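## Task

Rotate the yellow die until 3 faces up and the green die until 5 faces up, and get both of them entirely onto the mat, resting flat when you finish. The remaining die has to end up entirely off the mat.

## Robot and tools

Robot: two arms, left_arm and right_arm, each on a tilted plate joined to a metal frame behind them (plate and frame half count as part of that arm for clearance). Calibrated bases in the scene frame: left_arm (-0.005, +0.216, +0.137) m, quat_wxyz (+0.990, -0.138, +0.035, -0.003); right_arm (-0.049, -0.353, +0.137) m, quat_wxyz (+0.989, +0.137, +0.039, +0.029). Each has a parallel gripper; a block on a post sticks out about 14 cm toward the gripper's -y side and turns with it.

Frames: the scene frame has its origin at table-top height midway between the nominal bases, +x out over the table, +y toward left_arm, +z up. Reported positions, orientations, velocities and absolute targets are in this frame. Offsets in commands run along each arm's own Hand target axes. Gripper axes: fingers point along +z, close along x. end_effector_position is the point between the pads; fingertips extend 6.8 mm further; finger lower ends start 20 mm back; the housing (65 mm along x, 30 mm wide) starts 28 mm back.

Scale for all pose numbers: 1.0 = 0.6 m of travel or 180 degrees of turn; values lie in [-1, 1]. rx, ry, rz form one rotation vector. Gripper number shut: above 0.01 closes at full force, 0.01 or less opens fully; no in-between. It only grips things roughly 22 to 28 mm wide and reports nothing about a grip. To keep a gripper as it is, resend its previous value, since 0 means open.

Row layout (both tools): 14 numbers, left arm first: dx, dy, dz, rx, ry, rz, shut, then the same seven for the right arm. Both arms are always included.

execute_actions(actions, cameras): actions is a list of actions; each action is a list of up to 15 rows, one per 1/30 s step; a short list repeats its final row. Every row is an offset from the Hand target at the start of that action, not from the row before, so repeating an offset in a new action moves further. All six pose numbers at 0 re-commands the current Hand target. Empty actions returns the state plus images from all cameras by default.

move(target, speed, blend, stop_force, zero, blocking, cameras): target is one 14-number row or a list of up to 15 rows; every row is an offset from the same starting Hand targets, in the Hand target axes, and the gripper goes in a straight line. speed: m/s, 0.002 to 3.6, default 0.25 (turning up to twice that in rad/s), one value or one per target. blend: metres of corner rounding per target, default 0 (full stop at each). stop_force: newtons, 3 to 120, one value for both arms; an arm's path ends when the push against its travel exceeds it, after which the arm backs to its pre-contact spot but keeps some pressure. Do not rely on it while the gripper is rotating, for light loose objects, or when leaving a contact (omit it then). zero: with stop_force only, true retares the sensors first. blocking=false returns early while the move runs (not allowed with stop_force). Moves last at least 0.5 s and at most 10 s and do not avoid obstacles or the other arm. Avoid paths passing near an arm's own base. Result adds a move: line with the ending (done, off_target, moving, held, fault) and limits (paced = pose clipped, held = steps withheld).

wait(seconds 0 to 10, cameras): robot keeps its last command; a running move continues. stop(cameras): brakes a running move. zoom_image(camera, region [x0,y0,x1,y1] pixels, at most 504x504): closer look at the latest image of cam_head_left, cam_head_right, cam_high, cam_low, cam_left_wrist or cam_right_wrist (all 672x504). zero_wrist_force(arm): tares that arm's wrist sensor. finished_scene(scene): ends the current scene, given its number; irreversible, and the goal must hold without the robot.

Result lines: end_effector_position (m), end_effector_quat_wxyz, velocities; Hand target (last commanded pose after clipping, the base for next offsets; the gripper often rests short of it, so send the gap as an offset); Joint positions and torques (torques include arm weight, noisy); Wrist force and Wrist torque in the gripper's own axes, plus a peak line; Tool commands; motor temperatures, MOTOR HOT above 70 °C. 'within noise' means the arm is still.

Control details: commanded orientation is clipped to 32 degrees from the measured one each step; motion lags commands by about 0.09 to 0.22 s and fast moves overshoot. Reported poses can be off by a few centimetres.

Avoid: outside force near 150 N or joint torque limits (105, 105, 84.5, 16.4, 16.3, 16.4 N m) causes a 10 s arm stop; targets even slightly beyond a firm contact can trigger it. Contact between the arms or a gripper closing on the other arm's fingers can fail the task. Dropping or flinging dice, releasing moving parts, fast impacts, and anything leaving the table all count against you or fail. Long holding or stretching heats motors; 85 °C locks the arm for 30 to 60 s. Objects may occasionally get nudged by outside pushes.

Each tool is called after ">>>" as name(argument=value, ...) on one line, values as JSON.

## Session

>>> execute_actions(actions=[])

Scene clock: 0.00 s.
left_arm: end_effector_position=(+0.5256, +0.2565, +0.1948) end_effector_quat_wxyz=(+0.036, +0.986, +0.105, -0.124) | right_arm: end_effector_position=(+0.3593, -0.2672, +0.2383) end_effector_quat_wxyz=(-0.160, +0.696, -0.700, +0.002)
Joint positions: left_arm=[-0.262 -1.229 1.921 4.231 -1.449 1.048] | right_arm=[3.807 -1.582 -2.496 -0.422 1.333 -2.477]
Joint velocities: within noise
Joint torques (N m): no reading
Motor temperatures (°C): left_arm=[29 30 33 37 35 42] | right_arm=[34 29 37 43 40 31]
Wrist force (N): no reading
Wrist torque (N m): no reading
Wrist force, peak (N): no reading
Hand target: left_arm +0.5256, +0.2565, +0.1948; +0.036, +0.986, +0.105, -0.124 | right_arm +0.3593, -0.2672, +0.2383; -0.160, +0.696, -0.700, +0.002
Tool commands: left_gripper/shut=+0.0 right_gripper/shut=+0.0

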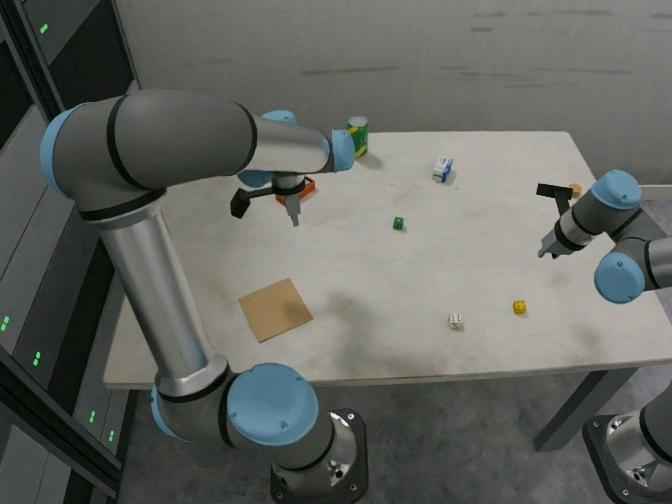

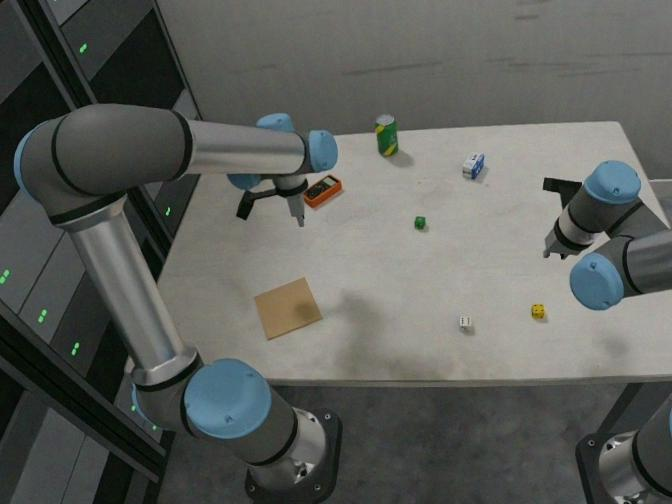

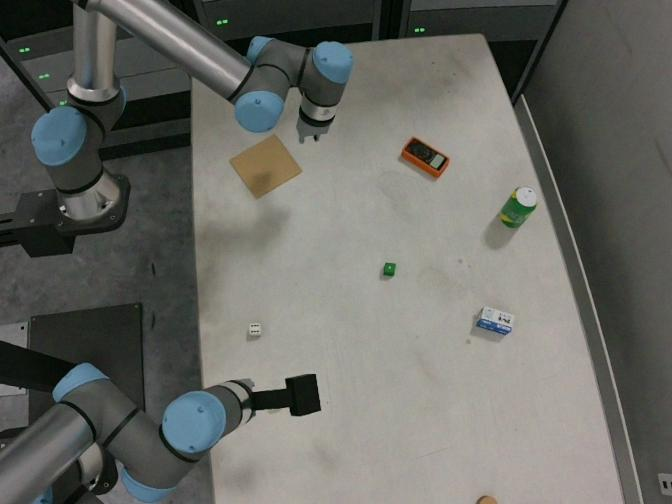

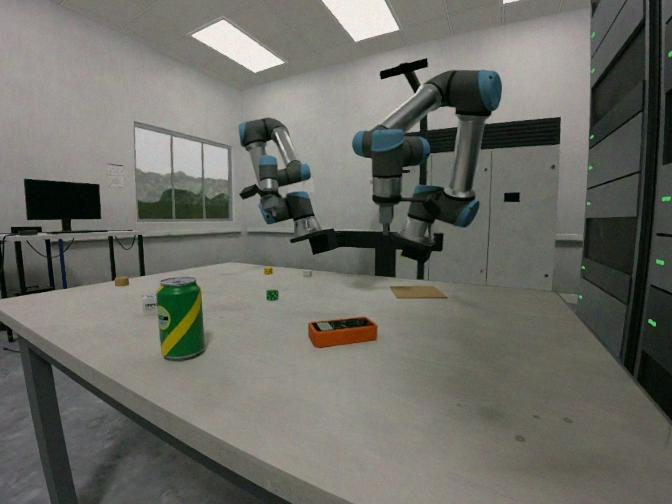

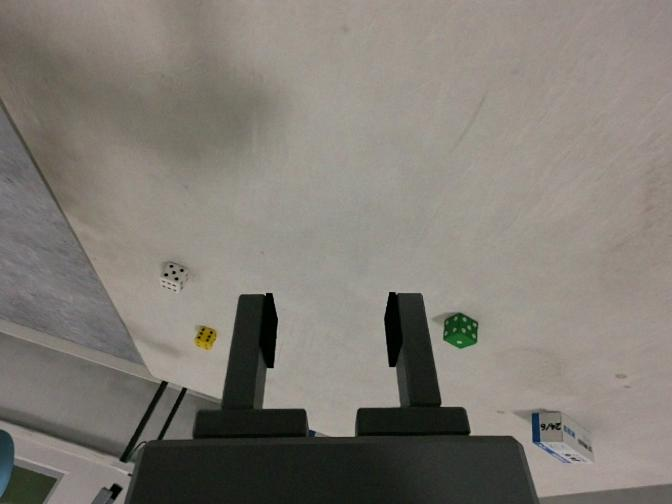

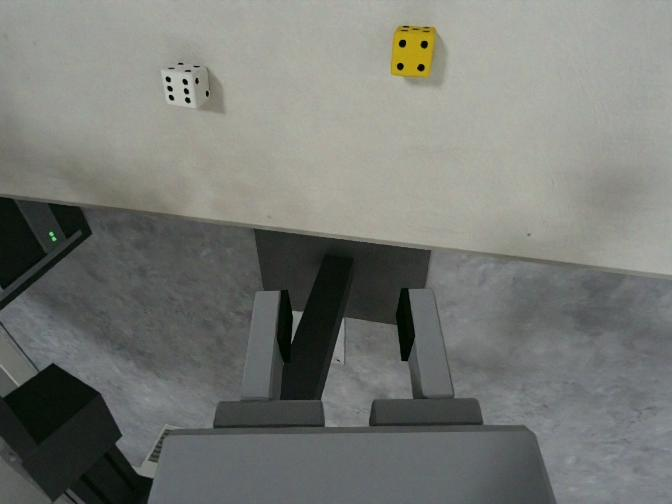

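>>> zoom_image(camera="cam_right_wrist", region=[380, 10, 460, 90])

>>> zoom_image(camera="cam_head_right", region=[517, 290, 557, 330])

>>> zoom_image(camera="cam_head_right", region=[400, 202, 440, 242])

>>> zoom_image(camera="cam_left_wrist", region=[430, 300, 490, 360])

>>> zoom_image(camera="cam_left_wrist", region=[180, 310, 230, 360])

>>> zoom_image(camera="cam_high", region=[370, 250, 410, 290])

Scaled by 6.300 from the camera's 672x504 image, which has a finer 960x720 frame.

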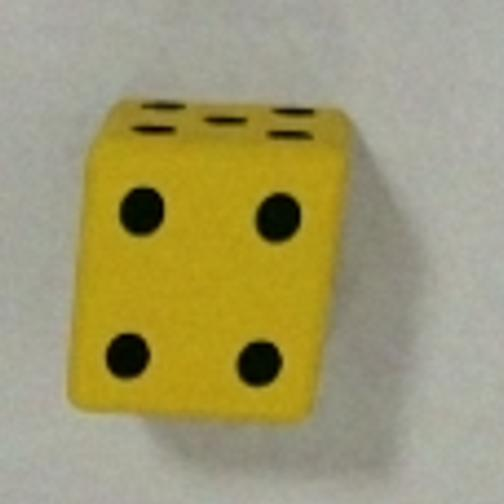

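Scaled by 12.600 from the camera's 672x504 image, which has a finer 960x720 frame.

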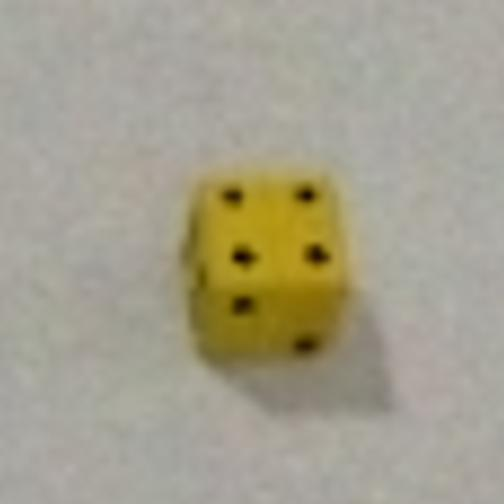

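Scaled by 12.600 from the camera's 672x504 image, which has a finer 960x720 frame.

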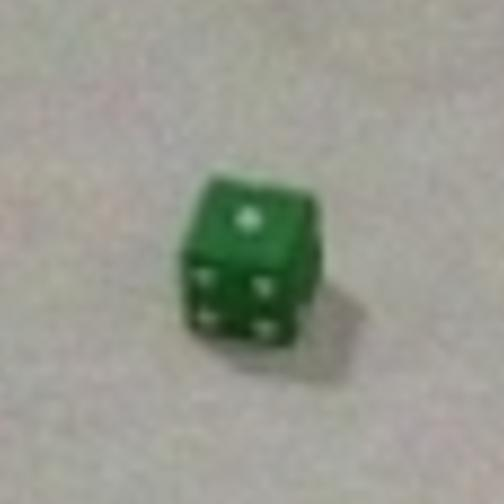

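Scaled by 8.400 from the camera's 672x504 image, which has a finer 960x720 frame.

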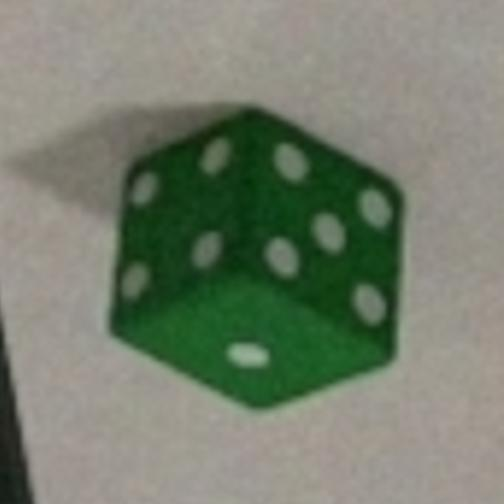

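Scaled by 10.080 from the camera's 672x504 image, which has a finer 960x720 frame.

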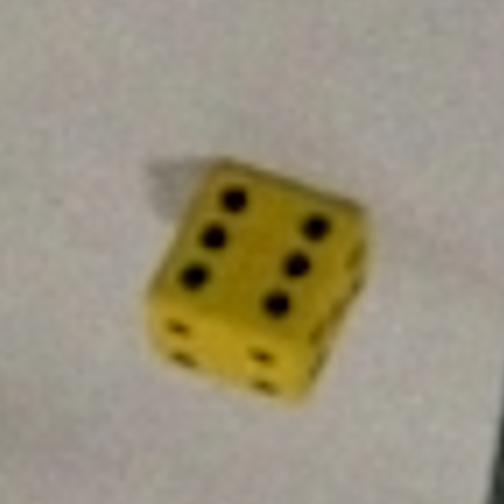

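Scaled by 12.600 from the camera's 672x504 image, which has a finer 960x720 frame.

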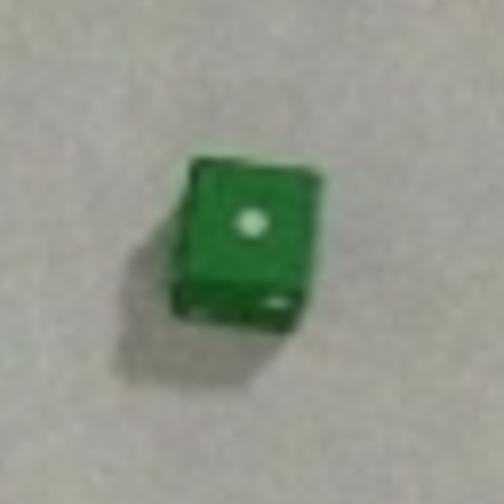

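>>> move(target=[0.1740, 0.4954, 0.0894, 0.0341, 0.0760, 0.1556, 0, 0.0440, -0.0173, 0.1841, -0.0701, 0.0746, 0.0257, 0], speed=0.35, cameras=["cam_left_wrist", "cam_right_wrist", "cam_head_right", "cam_high"])

Scene clock: 46.57 s.
left_arm: end_effector_position=(+0.6758, -0.0179, +0.1302) end_effector_quat_wxyz=(+0.001, +0.990, -0.139, +0.000) | right_arm: end_effector_position=(+0.3950, -0.2690, +0.1300) end_effector_quat_wxyz=(+0.000, -0.675, +0.737, +0.000)
Joint positions: left_arm=[-0.577 -0.702 1.441 4.069 -1.302 1.253] | right_arm=[3.693 -1.955 -2.311 -0.534 1.298 -2.432]
Joint torques (N m): left_arm=[-26.47 -23.95 -30.52 0.32 1.6 1.29] | right_arm=[-1.76 6.1 26.75 0.59 -1.94 2.34]
Wrist force (N): left_arm=[1.1 -0.1 -0.4] | right_arm=[0.8 0.6 0.1]
Wrist torque (N m): left_arm=[-0.03 -0.09 -0.02] | right_arm=[0.11 -0.08 -0.02]
Wrist force, peak (N): left_arm=[1.5 1.4 0.4] | right_arm=[0.9 0.7 0.3]
Hand target: left_arm +0.6759, -0.0180, +0.1302; +0.001, +0.990, -0.139, +0.000 | right_arm +0.3950, -0.2690, +0.1300; +0.000, -0.675, +0.737, +0.000
Off the commanded pose: left_arm 0.000 m, 0 deg | right_arm 0.000 m, 0 deg.
move: done
Images, in order (width x height): cam_head_right 672x504, cam_high 672x504, cam_left_wrist 672x504, cam_right_wrist 672x504.

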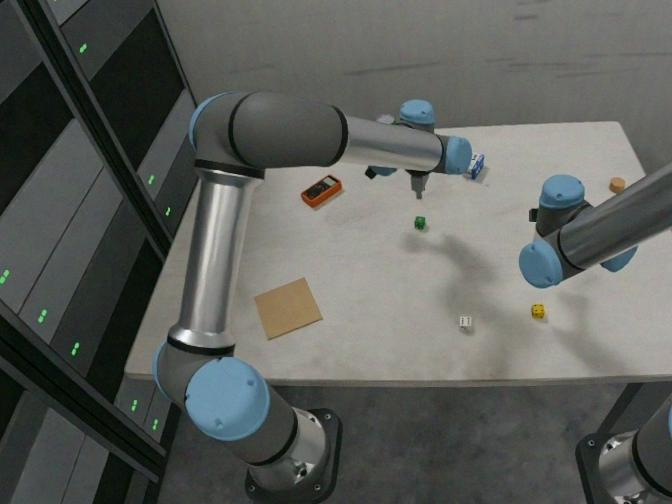

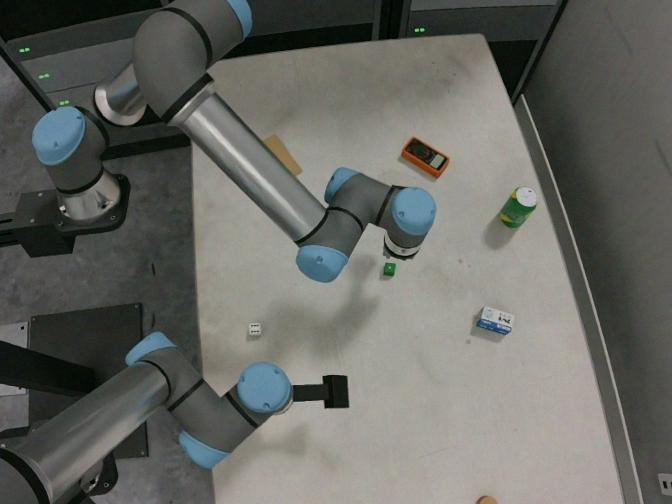

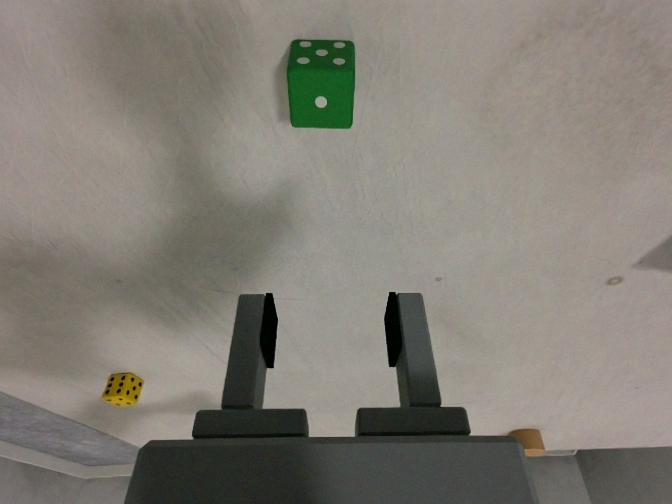

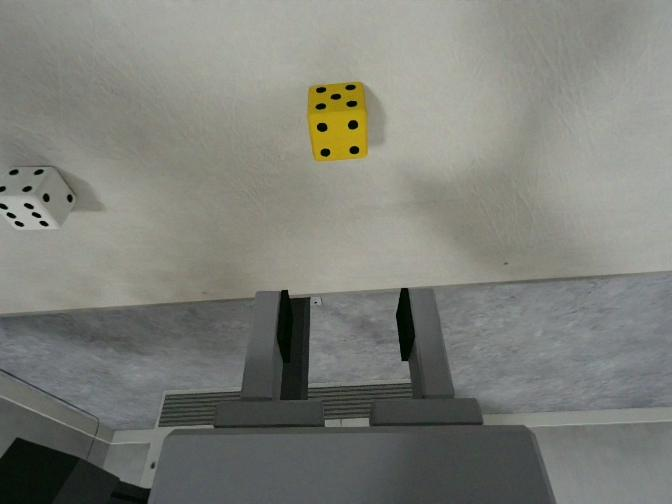

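>>> zoom_image(camera="cam_left_wrist", region=[190, 270, 480, 450])

>>> zoom_image(camera="cam_left_wrist", region=[270, 20, 380, 150])

>>> zoom_image(camera="cam_right_wrist", region=[280, 60, 400, 180])

>>> zoom_image(camera="cam_right_wrist", region=[200, 270, 490, 450])

>>> zoom_image(camera="cam_high", region=[220, 360, 370, 430])

Scaled by 1.738 from the camera's 672x504 image, which has a finer 960x720 frame.

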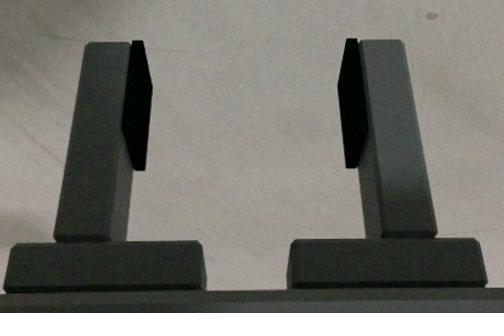

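Scaled by 3.877 from the camera's 672x504 image, which has a finer 960x720 frame.

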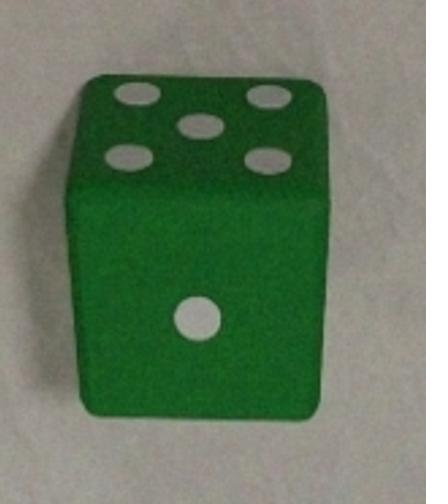

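Scaled by 4.200 from the camera's 672x504 image, which has a finer 960x720 frame.

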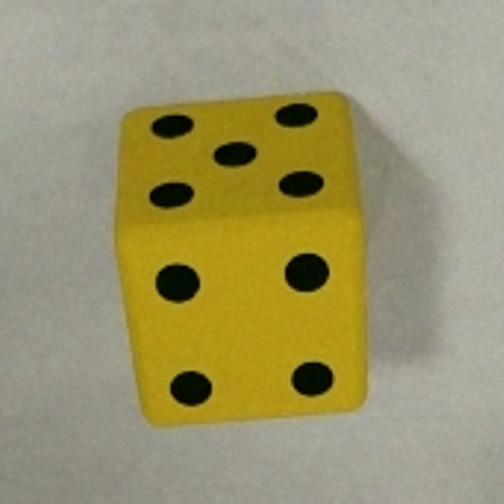

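Scaled by 1.738 from the camera's 672x504 image, which has a finer 960x720 frame.

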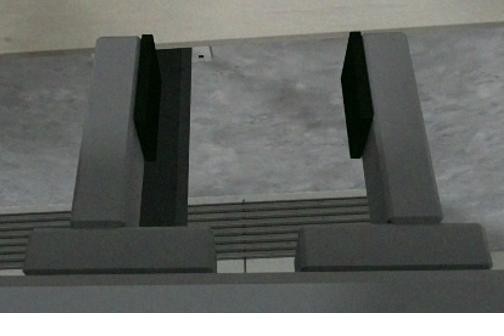

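Scaled by 3.360 from the camera's 672x504 image, which has a finer 960x720 frame.

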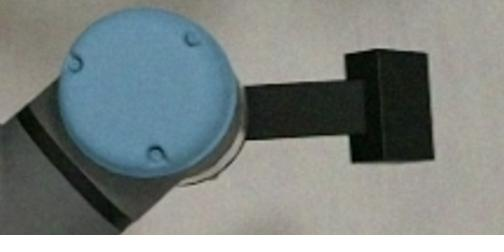

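>>> move(target=[-0.0057, -0.0332, 0.1070, -0.0667, -0.0008, 0.0072, 0, -0.0013, 0.0023, 0.1143, -0.0666, 0.0026, -0.0249, 0], speed=0.25, cameras=["cam_left_wrist", "cam_right_wrist", "cam_low"])

>>> zoom_image(camera="cam_left_wrist", region=[230, 170, 450, 380])

>>> zoom_image(camera="cam_right_wrist", region=[230, 170, 450, 380])

Scene clock: 73.03 s.
left_arm: end_effector_position=(+0.6781, +0.0020, +0.0660) end_effector_quat_wxyz=(+0.104, +0.983, -0.150, -0.016) | right_arm: end_effector_position=(+0.3937, -0.2681, +0.0615) end_effector_quat_wxyz=(-0.073, -0.700, +0.707, +0.074)
Joint positions: left_arm=[-0.473 -0.623 1.467 3.896 -1.5 1.39] | right_arm=[3.604 -2.149 -2.201 -0.606 1.403 -2.562]
Joint torques (N m): left_arm=[-5.33 -25.31 -27.36 -5.52 -1.57 1.56] | right_arm=[-1.14 10.18 25.05 0.29 2.38 -2.37]
Wrist force (N): left_arm=[0.7 0.5 -0.3] | right_arm=[0.5 1.0 0.2]
Wrist torque (N m): left_arm=[0.00 -0.02 -0.07] | right_arm=[0.14 -0.05 0.16]
Wrist force, peak (N): left_arm=[0.8 0.9 -1.5] | right_arm=[0.9 1.0 0.2]
Hand target: left_arm +0.6781, +0.0020, +0.0660; +0.104, +0.983, -0.150, -0.016 | right_arm +0.3938, -0.2681, +0.0614; +0.073, +0.700, -0.707, -0.074
Off the commanded pose: left_arm 0.000 m, 0 deg | right_arm 0.000 m, 0 deg.
move: done
Images, in order (width x height): cam_low 672x504, cam_left_wrist 672x504, cam_right_wrist 672x504.

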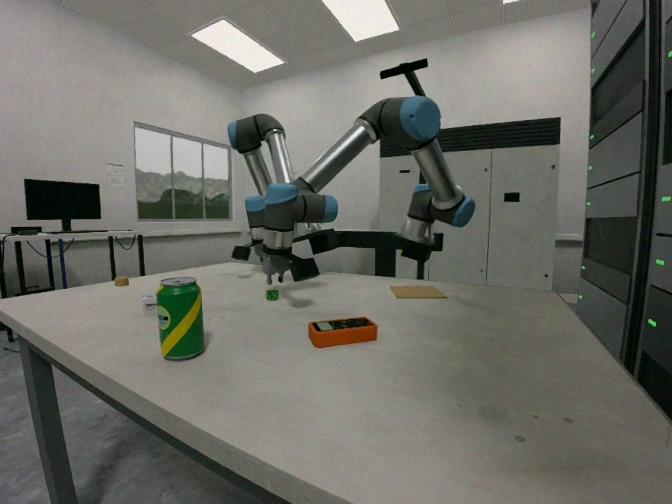

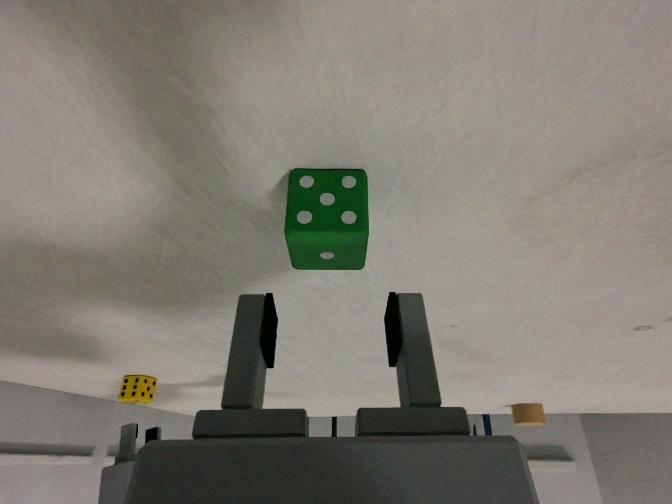

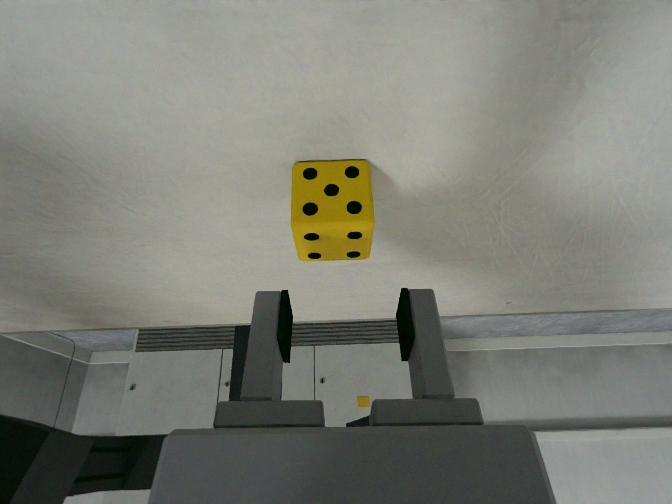

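Scaled by 2.291 from the camera's 672x504 image, which has a finer 960x720 frame.

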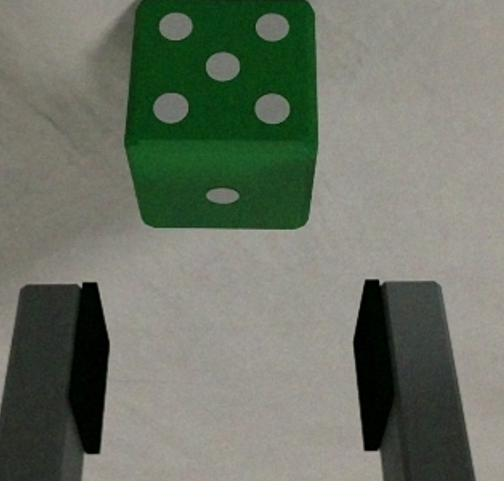

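Scaled by 2.291 from the camera's 672x504 image, which has a finer 960x720 frame.

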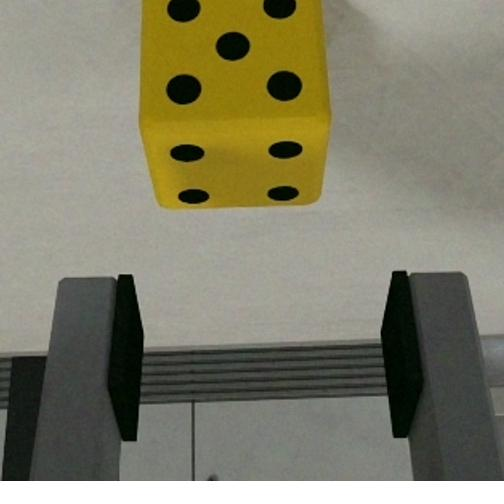

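>>> move(target=[-0.0013, 0.0058, 0.0400, 0, 0, 0, 0, -0.0050, 0.0, 0.0417, 0, 0, 0, 0], speed=0.1, cameras=["cam_left_wrist", "cam_right_wrist"])

>>> zoom_image(camera="cam_left_wrist", region=[230, 200, 450, 410])

>>> zoom_image(camera="cam_right_wrist", region=[230, 200, 450, 410])

Scene clock: 79.63 s.
left_arm: end_effector_position=(+0.6748, -0.0057, +0.0433) end_effector_quat_wxyz=(+0.104, +0.983, -0.150, -0.016) | right_arm: end_effector_position=(+0.3886, -0.2650, +0.0370) end_effector_quat_wxyz=(-0.073, -0.700, +0.707, +0.074)
Joint positions: left_arm=[-0.476 -0.581 1.463 3.858 -1.5 1.388] | right_arm=[3.6 -2.214 -2.208 -0.534 1.402 -2.566]
Joint torques (N m): left_arm=[-29.18 -26.19 -26.3 -5.22 -1.32 -0.66] | right_arm=[0.11 12.23 -5.32 4.7 -1.54 -2.3]
Wrist force (N): left_arm=[0.9 0.2 0.1] | right_arm=[0.6 1.3 0.4]
Wrist torque (N m): left_arm=[-0.04 -0.05 -0.06] | right_arm=[0.18 -0.07 0.15]
Wrist force, peak (N): left_arm=[1.2 0.4 -0.3] | right_arm=[0.6 1.3 0.4]
Hand target: left_arm +0.6748, -0.0058, +0.0432; +0.104, +0.983, -0.150, -0.016 | right_arm +0.3886, -0.2650, +0.0369; +0.073, +0.700, -0.707, -0.074
Off the commanded pose: left_arm 0.000 m, 0 deg | right_arm 0.000 m, 0 deg.
move: done
Images, in order (width x height): cam_left_wrist 672x504, cam_right_wrist 672x504.

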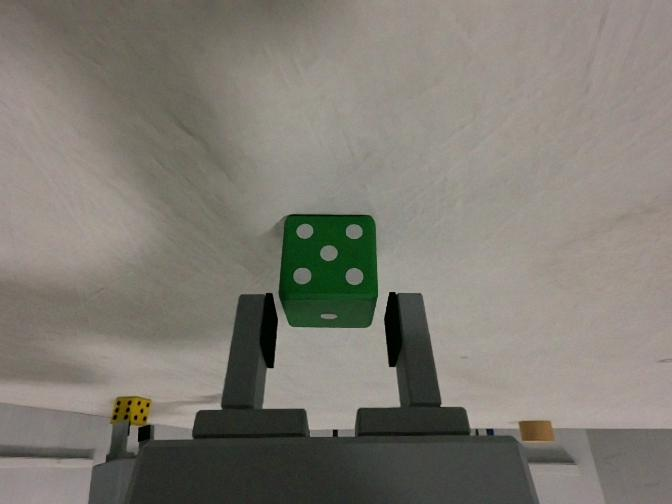

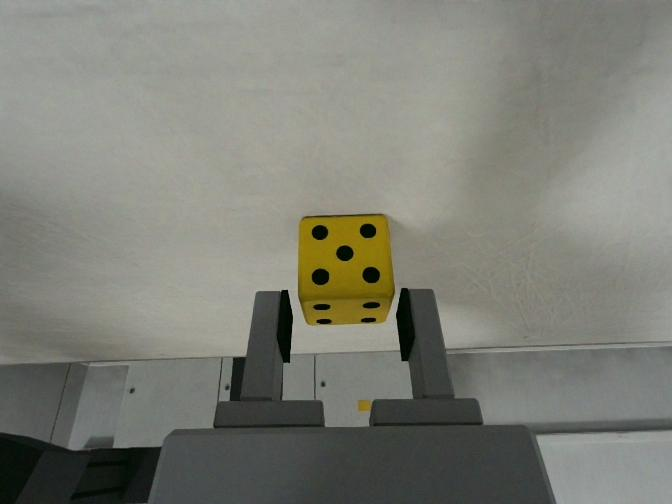

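Scaled by 2.291 from the camera's 672x504 image, which has a finer 960x720 frame.

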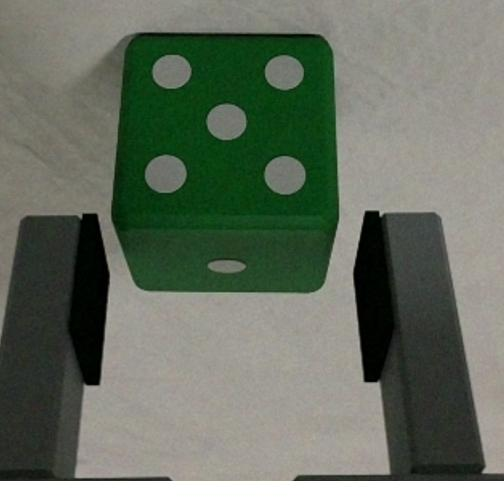

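Scaled by 2.291 from the camera's 672x504 image, which has a finer 960x720 frame.

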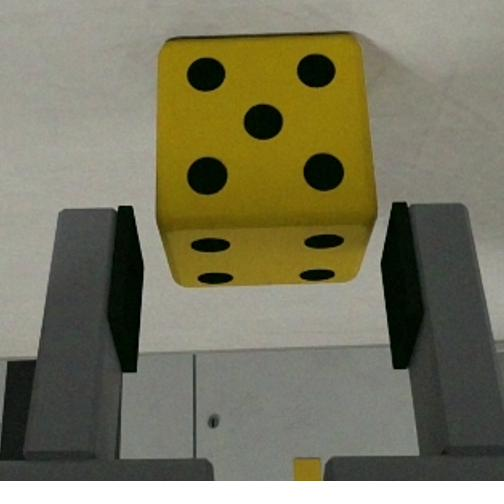

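>>> move(target=[-0.0008, 0.0007, 0.0308, 0, 0, 0, 0, 0.0010, 0.0013, 0.0308, 0, 0, 0, 0], speed=0.025, stop_force=6, cameras=["cam_left_wrist", "cam_right_wrist"])

>>> zoom_image(camera="cam_left_wrist", region=[230, 240, 450, 450])

>>> zoom_image(camera="cam_right_wrist", region=[230, 240, 450, 450])

Scene clock: 86.83 s.
left_arm: end_effector_position=(+0.6731, -0.0097, +0.0252) end_effector_quat_wxyz=(+0.104, +0.983, -0.150, -0.016) | right_arm: end_effector_position=(+0.3840, -0.2656, +0.0190) end_effector_quat_wxyz=(-0.073, -0.700, +0.707, +0.074)
Joint positions: left_arm=[-0.475 -0.548 1.457 3.831 -1.5 1.389] | right_arm=[3.593 -2.261 -2.214 -0.48 1.401 -2.572]
Joint torques (N m): left_arm=[-4.35 -26.41 -26.25 -5.33 1.06 1.09] | right_arm=[-0.46 12.85 -6.82 4.6 -1.57 -2.34]
Wrist force (N): left_arm=[0.9 0.6 0.0] | right_arm=[0.4 0.9 0.1]
Wrist torque (N m): left_arm=[-0.03 -0.05 -0.06] | right_arm=[0.13 -0.04 0.15]
Wrist force, peak (N): left_arm=[1.3 0.3 -0.1] | right_arm=[1.0 1.2 0.1]
Hand target: left_arm +0.6731, -0.0097, +0.0252; +0.104, +0.983, -0.150, -0.016 | right_arm +0.3840, -0.2656, +0.0190; +0.073, +0.700, -0.707, -0.074
Off the commanded pose: left_arm 0.000 m, 0 deg | right_arm 0.000 m, 0 deg.
move: done
Images, in order (width x height): cam_left_wrist 672x504, cam_right_wrist 672x504.

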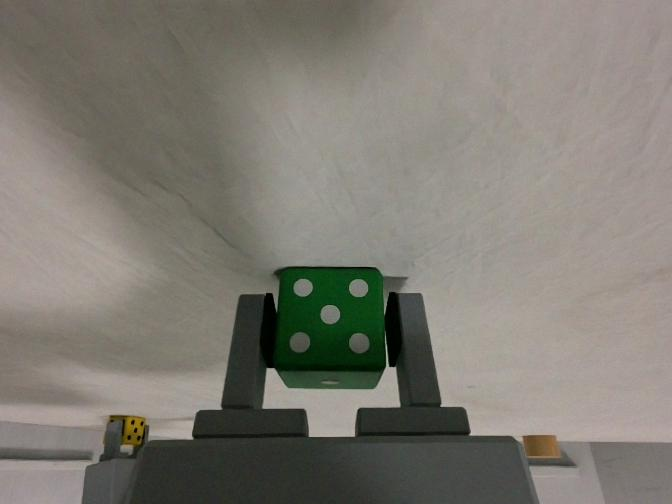

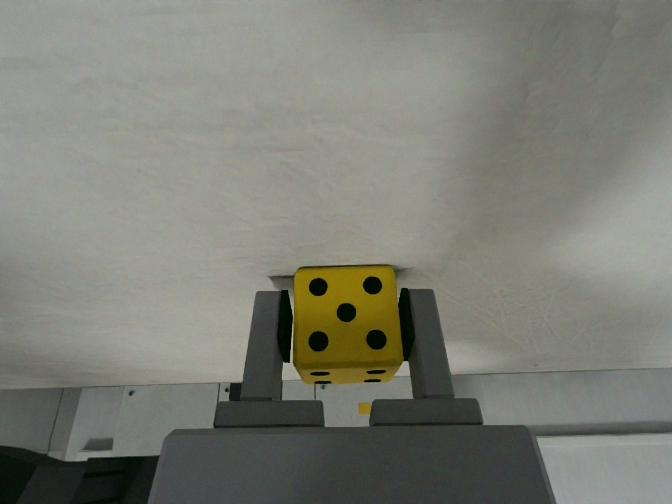

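Scaled by 2.291 from the camera's 672x504 image, which has a finer 960x720 frame.

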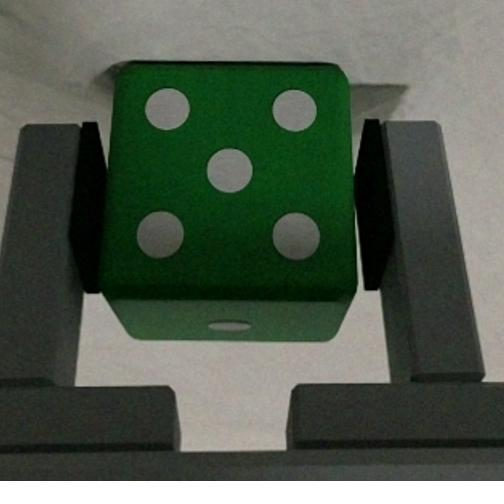

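Scaled by 2.291 from the camera's 672x504 image, which has a finer 960x720 frame.

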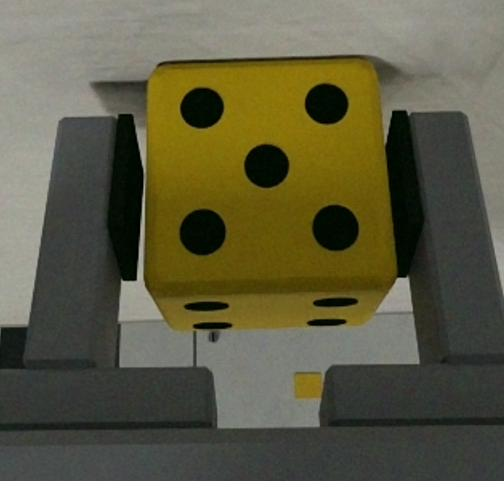

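>>> move(target=[[0, 0, 0, 0, 0, 0, 1, 0, 0, 0, 0, 0, 0, 1], [0, 0.0347, -0.1630, 0, 0, 0, 1, 0, 0.0347, -0.1630, 0, 0, 0, 1]], speed=0.2, cameras=["cam_left_wrist", "cam_right_wrist", "cam_head_right"])

Scene clock: 113.93 s.
left_arm: end_effector_position=(+0.6731, -0.0096, +0.1252) end_effector_quat_wxyz=(+0.104, +0.983, -0.150, -0.016) | right_arm: end_effector_position=(+0.3839, -0.2656, +0.1189) end_effector_quat_wxyz=(-0.073, -0.700, +0.707, +0.074)
Joint positions: left_arm=[-0.513 -0.714 1.473 3.983 -1.501 1.35] | right_arm=[3.653 -1.992 -2.221 -0.751 1.415 -2.514]
Joint torques (N m): left_arm=[-26.48 -69.31 -5.18 0.36 -1.55 -1.05] | right_arm=[20.89 51.27 26.73 0.08 2.4 2.21]
Wrist force (N): left_arm=[0.9 0.1 -0.1] | right_arm=[0.5 1.0 0.1]
Wrist torque (N m): left_arm=[-0.07 -0.07 0.02] | right_arm=[0.15 -0.04 -0.01]
Wrist force, peak (N): left_arm=[0.7 -0.5 1.7] | right_arm=[0.9 2.7 -3.3]
Hand target: left_arm +0.6731, -0.0096, +0.1252; +0.104, +0.983, -0.150, -0.016 | right_arm +0.3839, -0.2656, +0.1190; +0.073, +0.700, -0.707, -0.074
Off the commanded pose: left_arm 0.000 m, 0 deg | right_arm 0.000 m, 0 deg.
move: done
Images, in order (width x height): cam_head_right 672x504, cam_left_wrist 672x504, cam_right_wrist 672x504.

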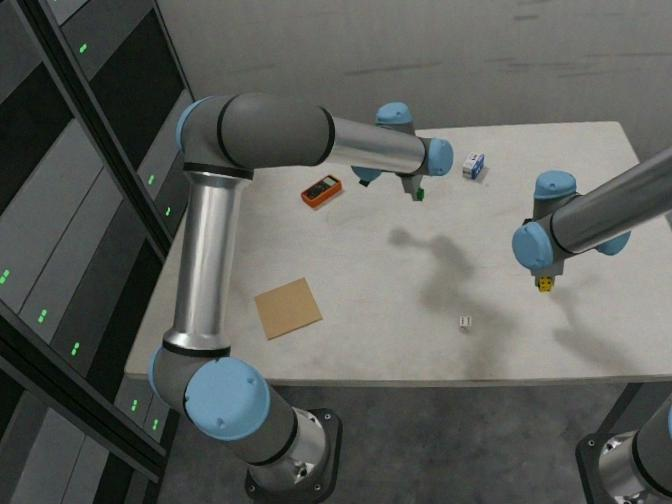

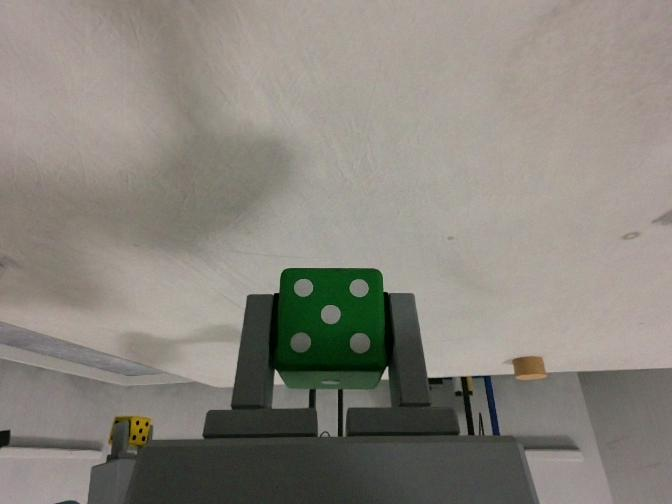

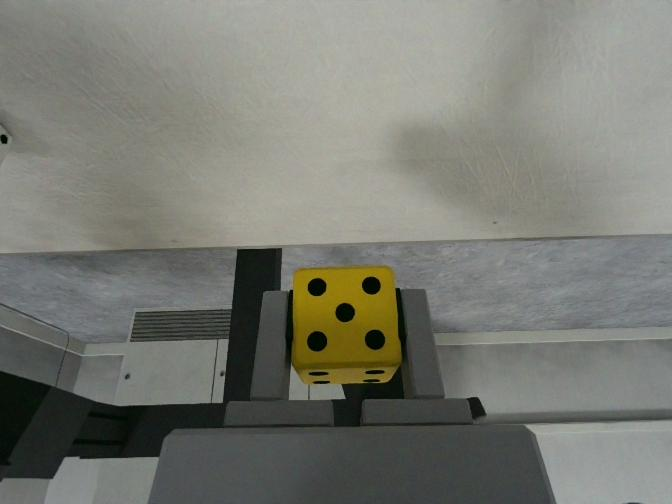

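>>> move(target=[-0.5565, -0.3570, -0.0841, 0.3639, 0.1386, 0.3112, 1, -0.2284, -0.2158, -0.0646, 0.3945, -0.0545, -0.1225, 1], speed=0.4, cameras=["cam_left_wrist", "cam_right_wrist", "cam_head_right", "cam_low"])

Scene clock: 120.80 s.
left_arm: end_effector_position=(+0.4198, +0.2998, +0.1299) end_effector_quat_wxyz=(-0.396, +0.688, -0.527, +0.304) | right_arm: end_effector_position=(+0.5199, -0.1298, +0.1301) end_effector_quat_wxyz=(-0.415, +0.718, -0.484, +0.280)
Joint positions: left_arm=[-0.495 -0.491 2.62 1.557 -0.769 2.996] | right_arm=[3.81 -2.586 -2.104 0.965 1.135 -3.2]
Joint torques (N m): left_arm=[-0.04 -10.77 -0.52 -4.74 -1.03 1.67] | right_arm=[2.34 17.33 17.33 4.45 2.31 -2.39]
Wrist force (N): left_arm=[-0.1 -1.1 0.4] | right_arm=[1.2 -1.3 0.7]
Wrist torque (N m): left_arm=[-0.02 0.15 0.18] | right_arm=[-0.35 -0.20 0.01]
Wrist force, peak (N): left_arm=[4.7 -3.9 0.1] | right_arm=[1.2 -1.9 0.7]
Hand target: left_arm +0.4198, +0.2998, +0.1299; -0.396, +0.688, -0.527, +0.304 | right_arm +0.5199, -0.1298, +0.1301; -0.415, +0.718, -0.484, +0.280
Off the commanded pose: left_arm 0.000 m, 0 deg | right_arm 0.000 m, 0 deg.
move: done
Images, in order (width x height): cam_head_right 672x504, cam_low 672x504, cam_left_wrist 672x504, cam_right_wrist 672x504.

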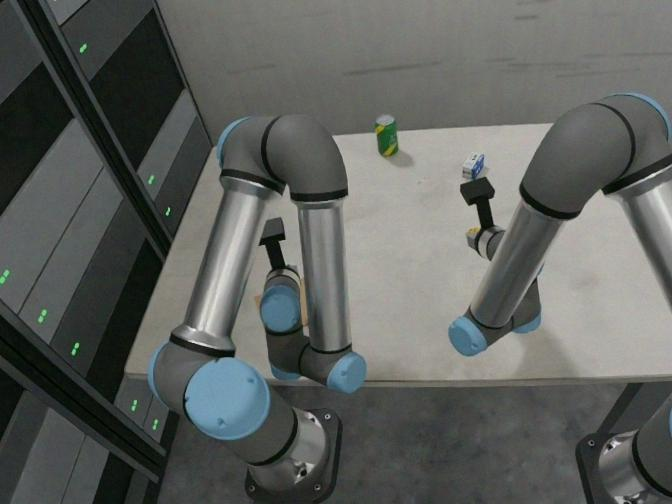

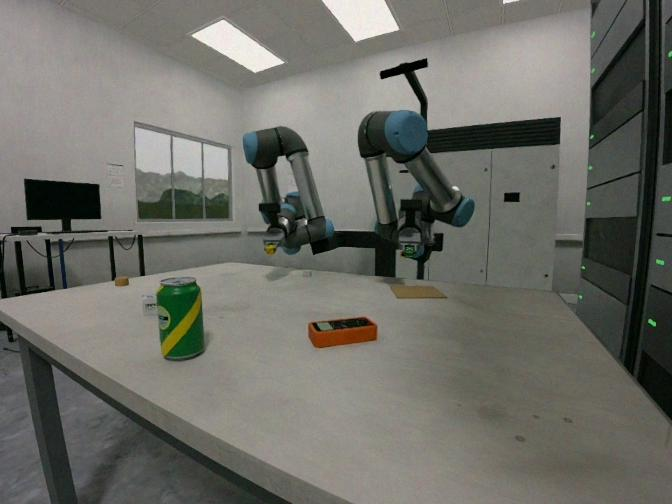

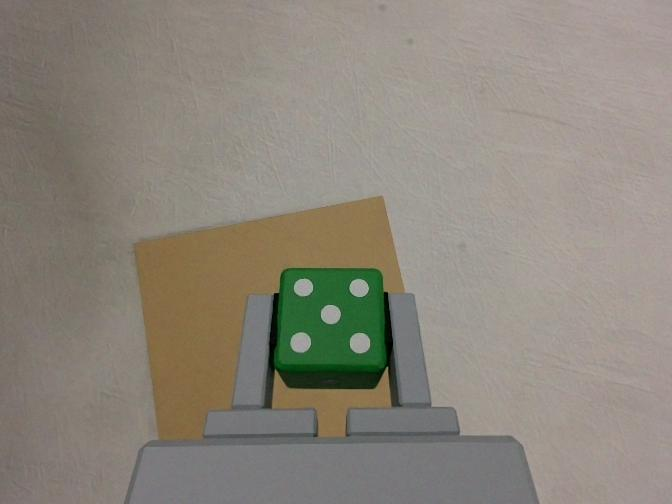

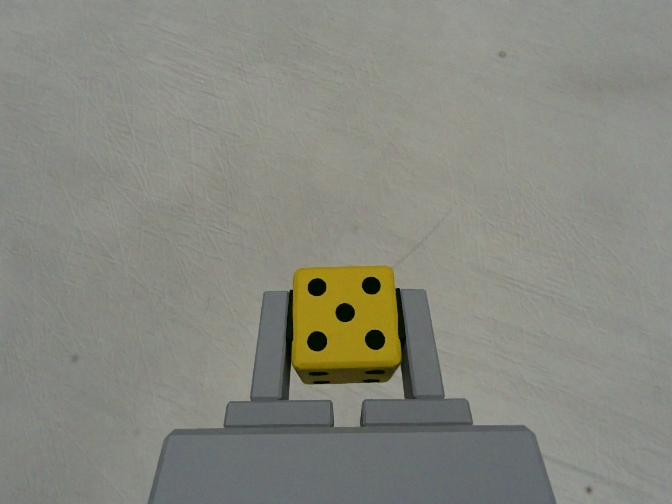

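>>> move(target=[0, 0.1390, 0.0592, 0.0444, 0, 0, 1, 0, 0.1299, 0.0750, 0.0444, 0, 0, 1], speed=0.2, cameras=["cam_left_wrist", "cam_right_wrist", "cam_low"])

>>> zoom_image(camera="cam_low", region=[240, 180, 480, 320])

Scene clock: 136.93 s.
left_arm: end_effector_position=(+0.4101, +0.2987, +0.0691) end_effector_quat_wxyz=(-0.424, +0.673, -0.513, +0.323) | right_arm: end_effector_position=(+0.5184, -0.1310, +0.0727) end_effector_quat_wxyz=(-0.445, +0.700, -0.472, +0.300)
Joint positions: left_arm=[-0.449 -0.219 2.474 1.301 -0.796 3.102] | right_arm=[3.772 -2.782 -2.01 1.169 1.175 -3.258]
Joint torques (N m): left_arm=[-10.44 -29.75 5.05 -2.15 0.17 0.19] | right_arm=[11.34 43.18 2.51 2.12 0.23 0.05]
Wrist force (N): left_arm=[0.4 -1.1 0.3] | right_arm=[1.7 -1.5 0.8]
Wrist torque (N m): left_arm=[-0.01 0.13 0.19] | right_arm=[-0.40 -0.26 -0.04]
Wrist force, peak (N): left_arm=[-0.1 6.9 5.8] | right_arm=[2.2 7.1 2.6]
Hand target: left_arm +0.4101, +0.2987, +0.0691; -0.424, +0.673, -0.513, +0.323 (not the last commanded pose) | right_arm +0.5184, -0.1310, +0.0727; -0.445, +0.700, -0.472, +0.300 (not the last commanded pose)
Tool commands: left_gripper/shut=+1.0 right_gripper/shut=+1.0
Off the commanded pose: left_arm 0.029 m, 4 deg | right_arm 0.033 m, 3 deg.
FORCE FAULT: contact force on the left arm reached its limit, and that arm stopped for 10 seconds. FORCE FAULT: contact force on the right arm reached its limit, and that arm stopped for 10 seconds. On each arm, the contact can be on any part of the arm, not only on its tool. The stops overlap, and together they count as 20 of the actions that you can send in this scene. Those arms' remaining commands of this call were not run. Those arms' targets are now where they stood when their stops ended, not their last commands. Those arms accept commands again.
move: fault (left_arm, right_arm)
Images, in order (width x height): cam_low 672x504, cam_left_wrist 672x504, cam_right_wrist 672x504.

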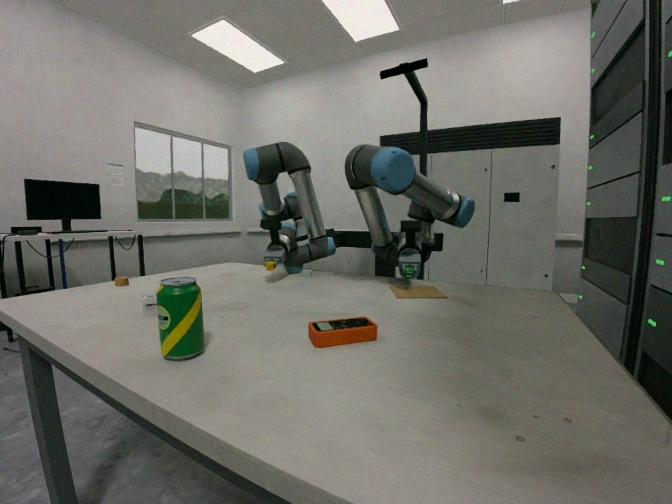

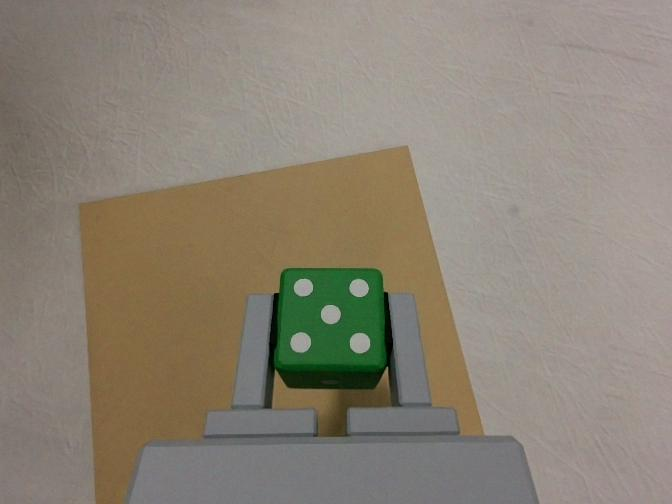

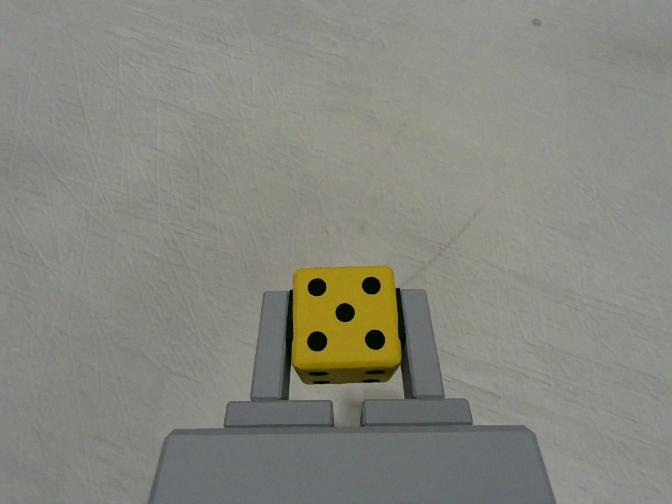

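Scaled by 2.100 from the camera's 672x504 image, which has a finer 960x720 frame.

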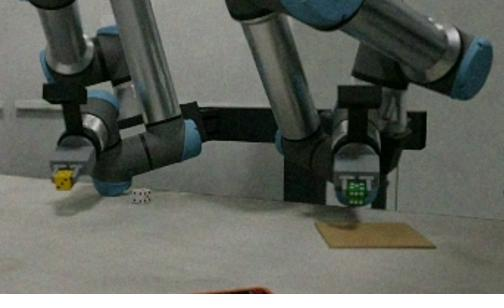

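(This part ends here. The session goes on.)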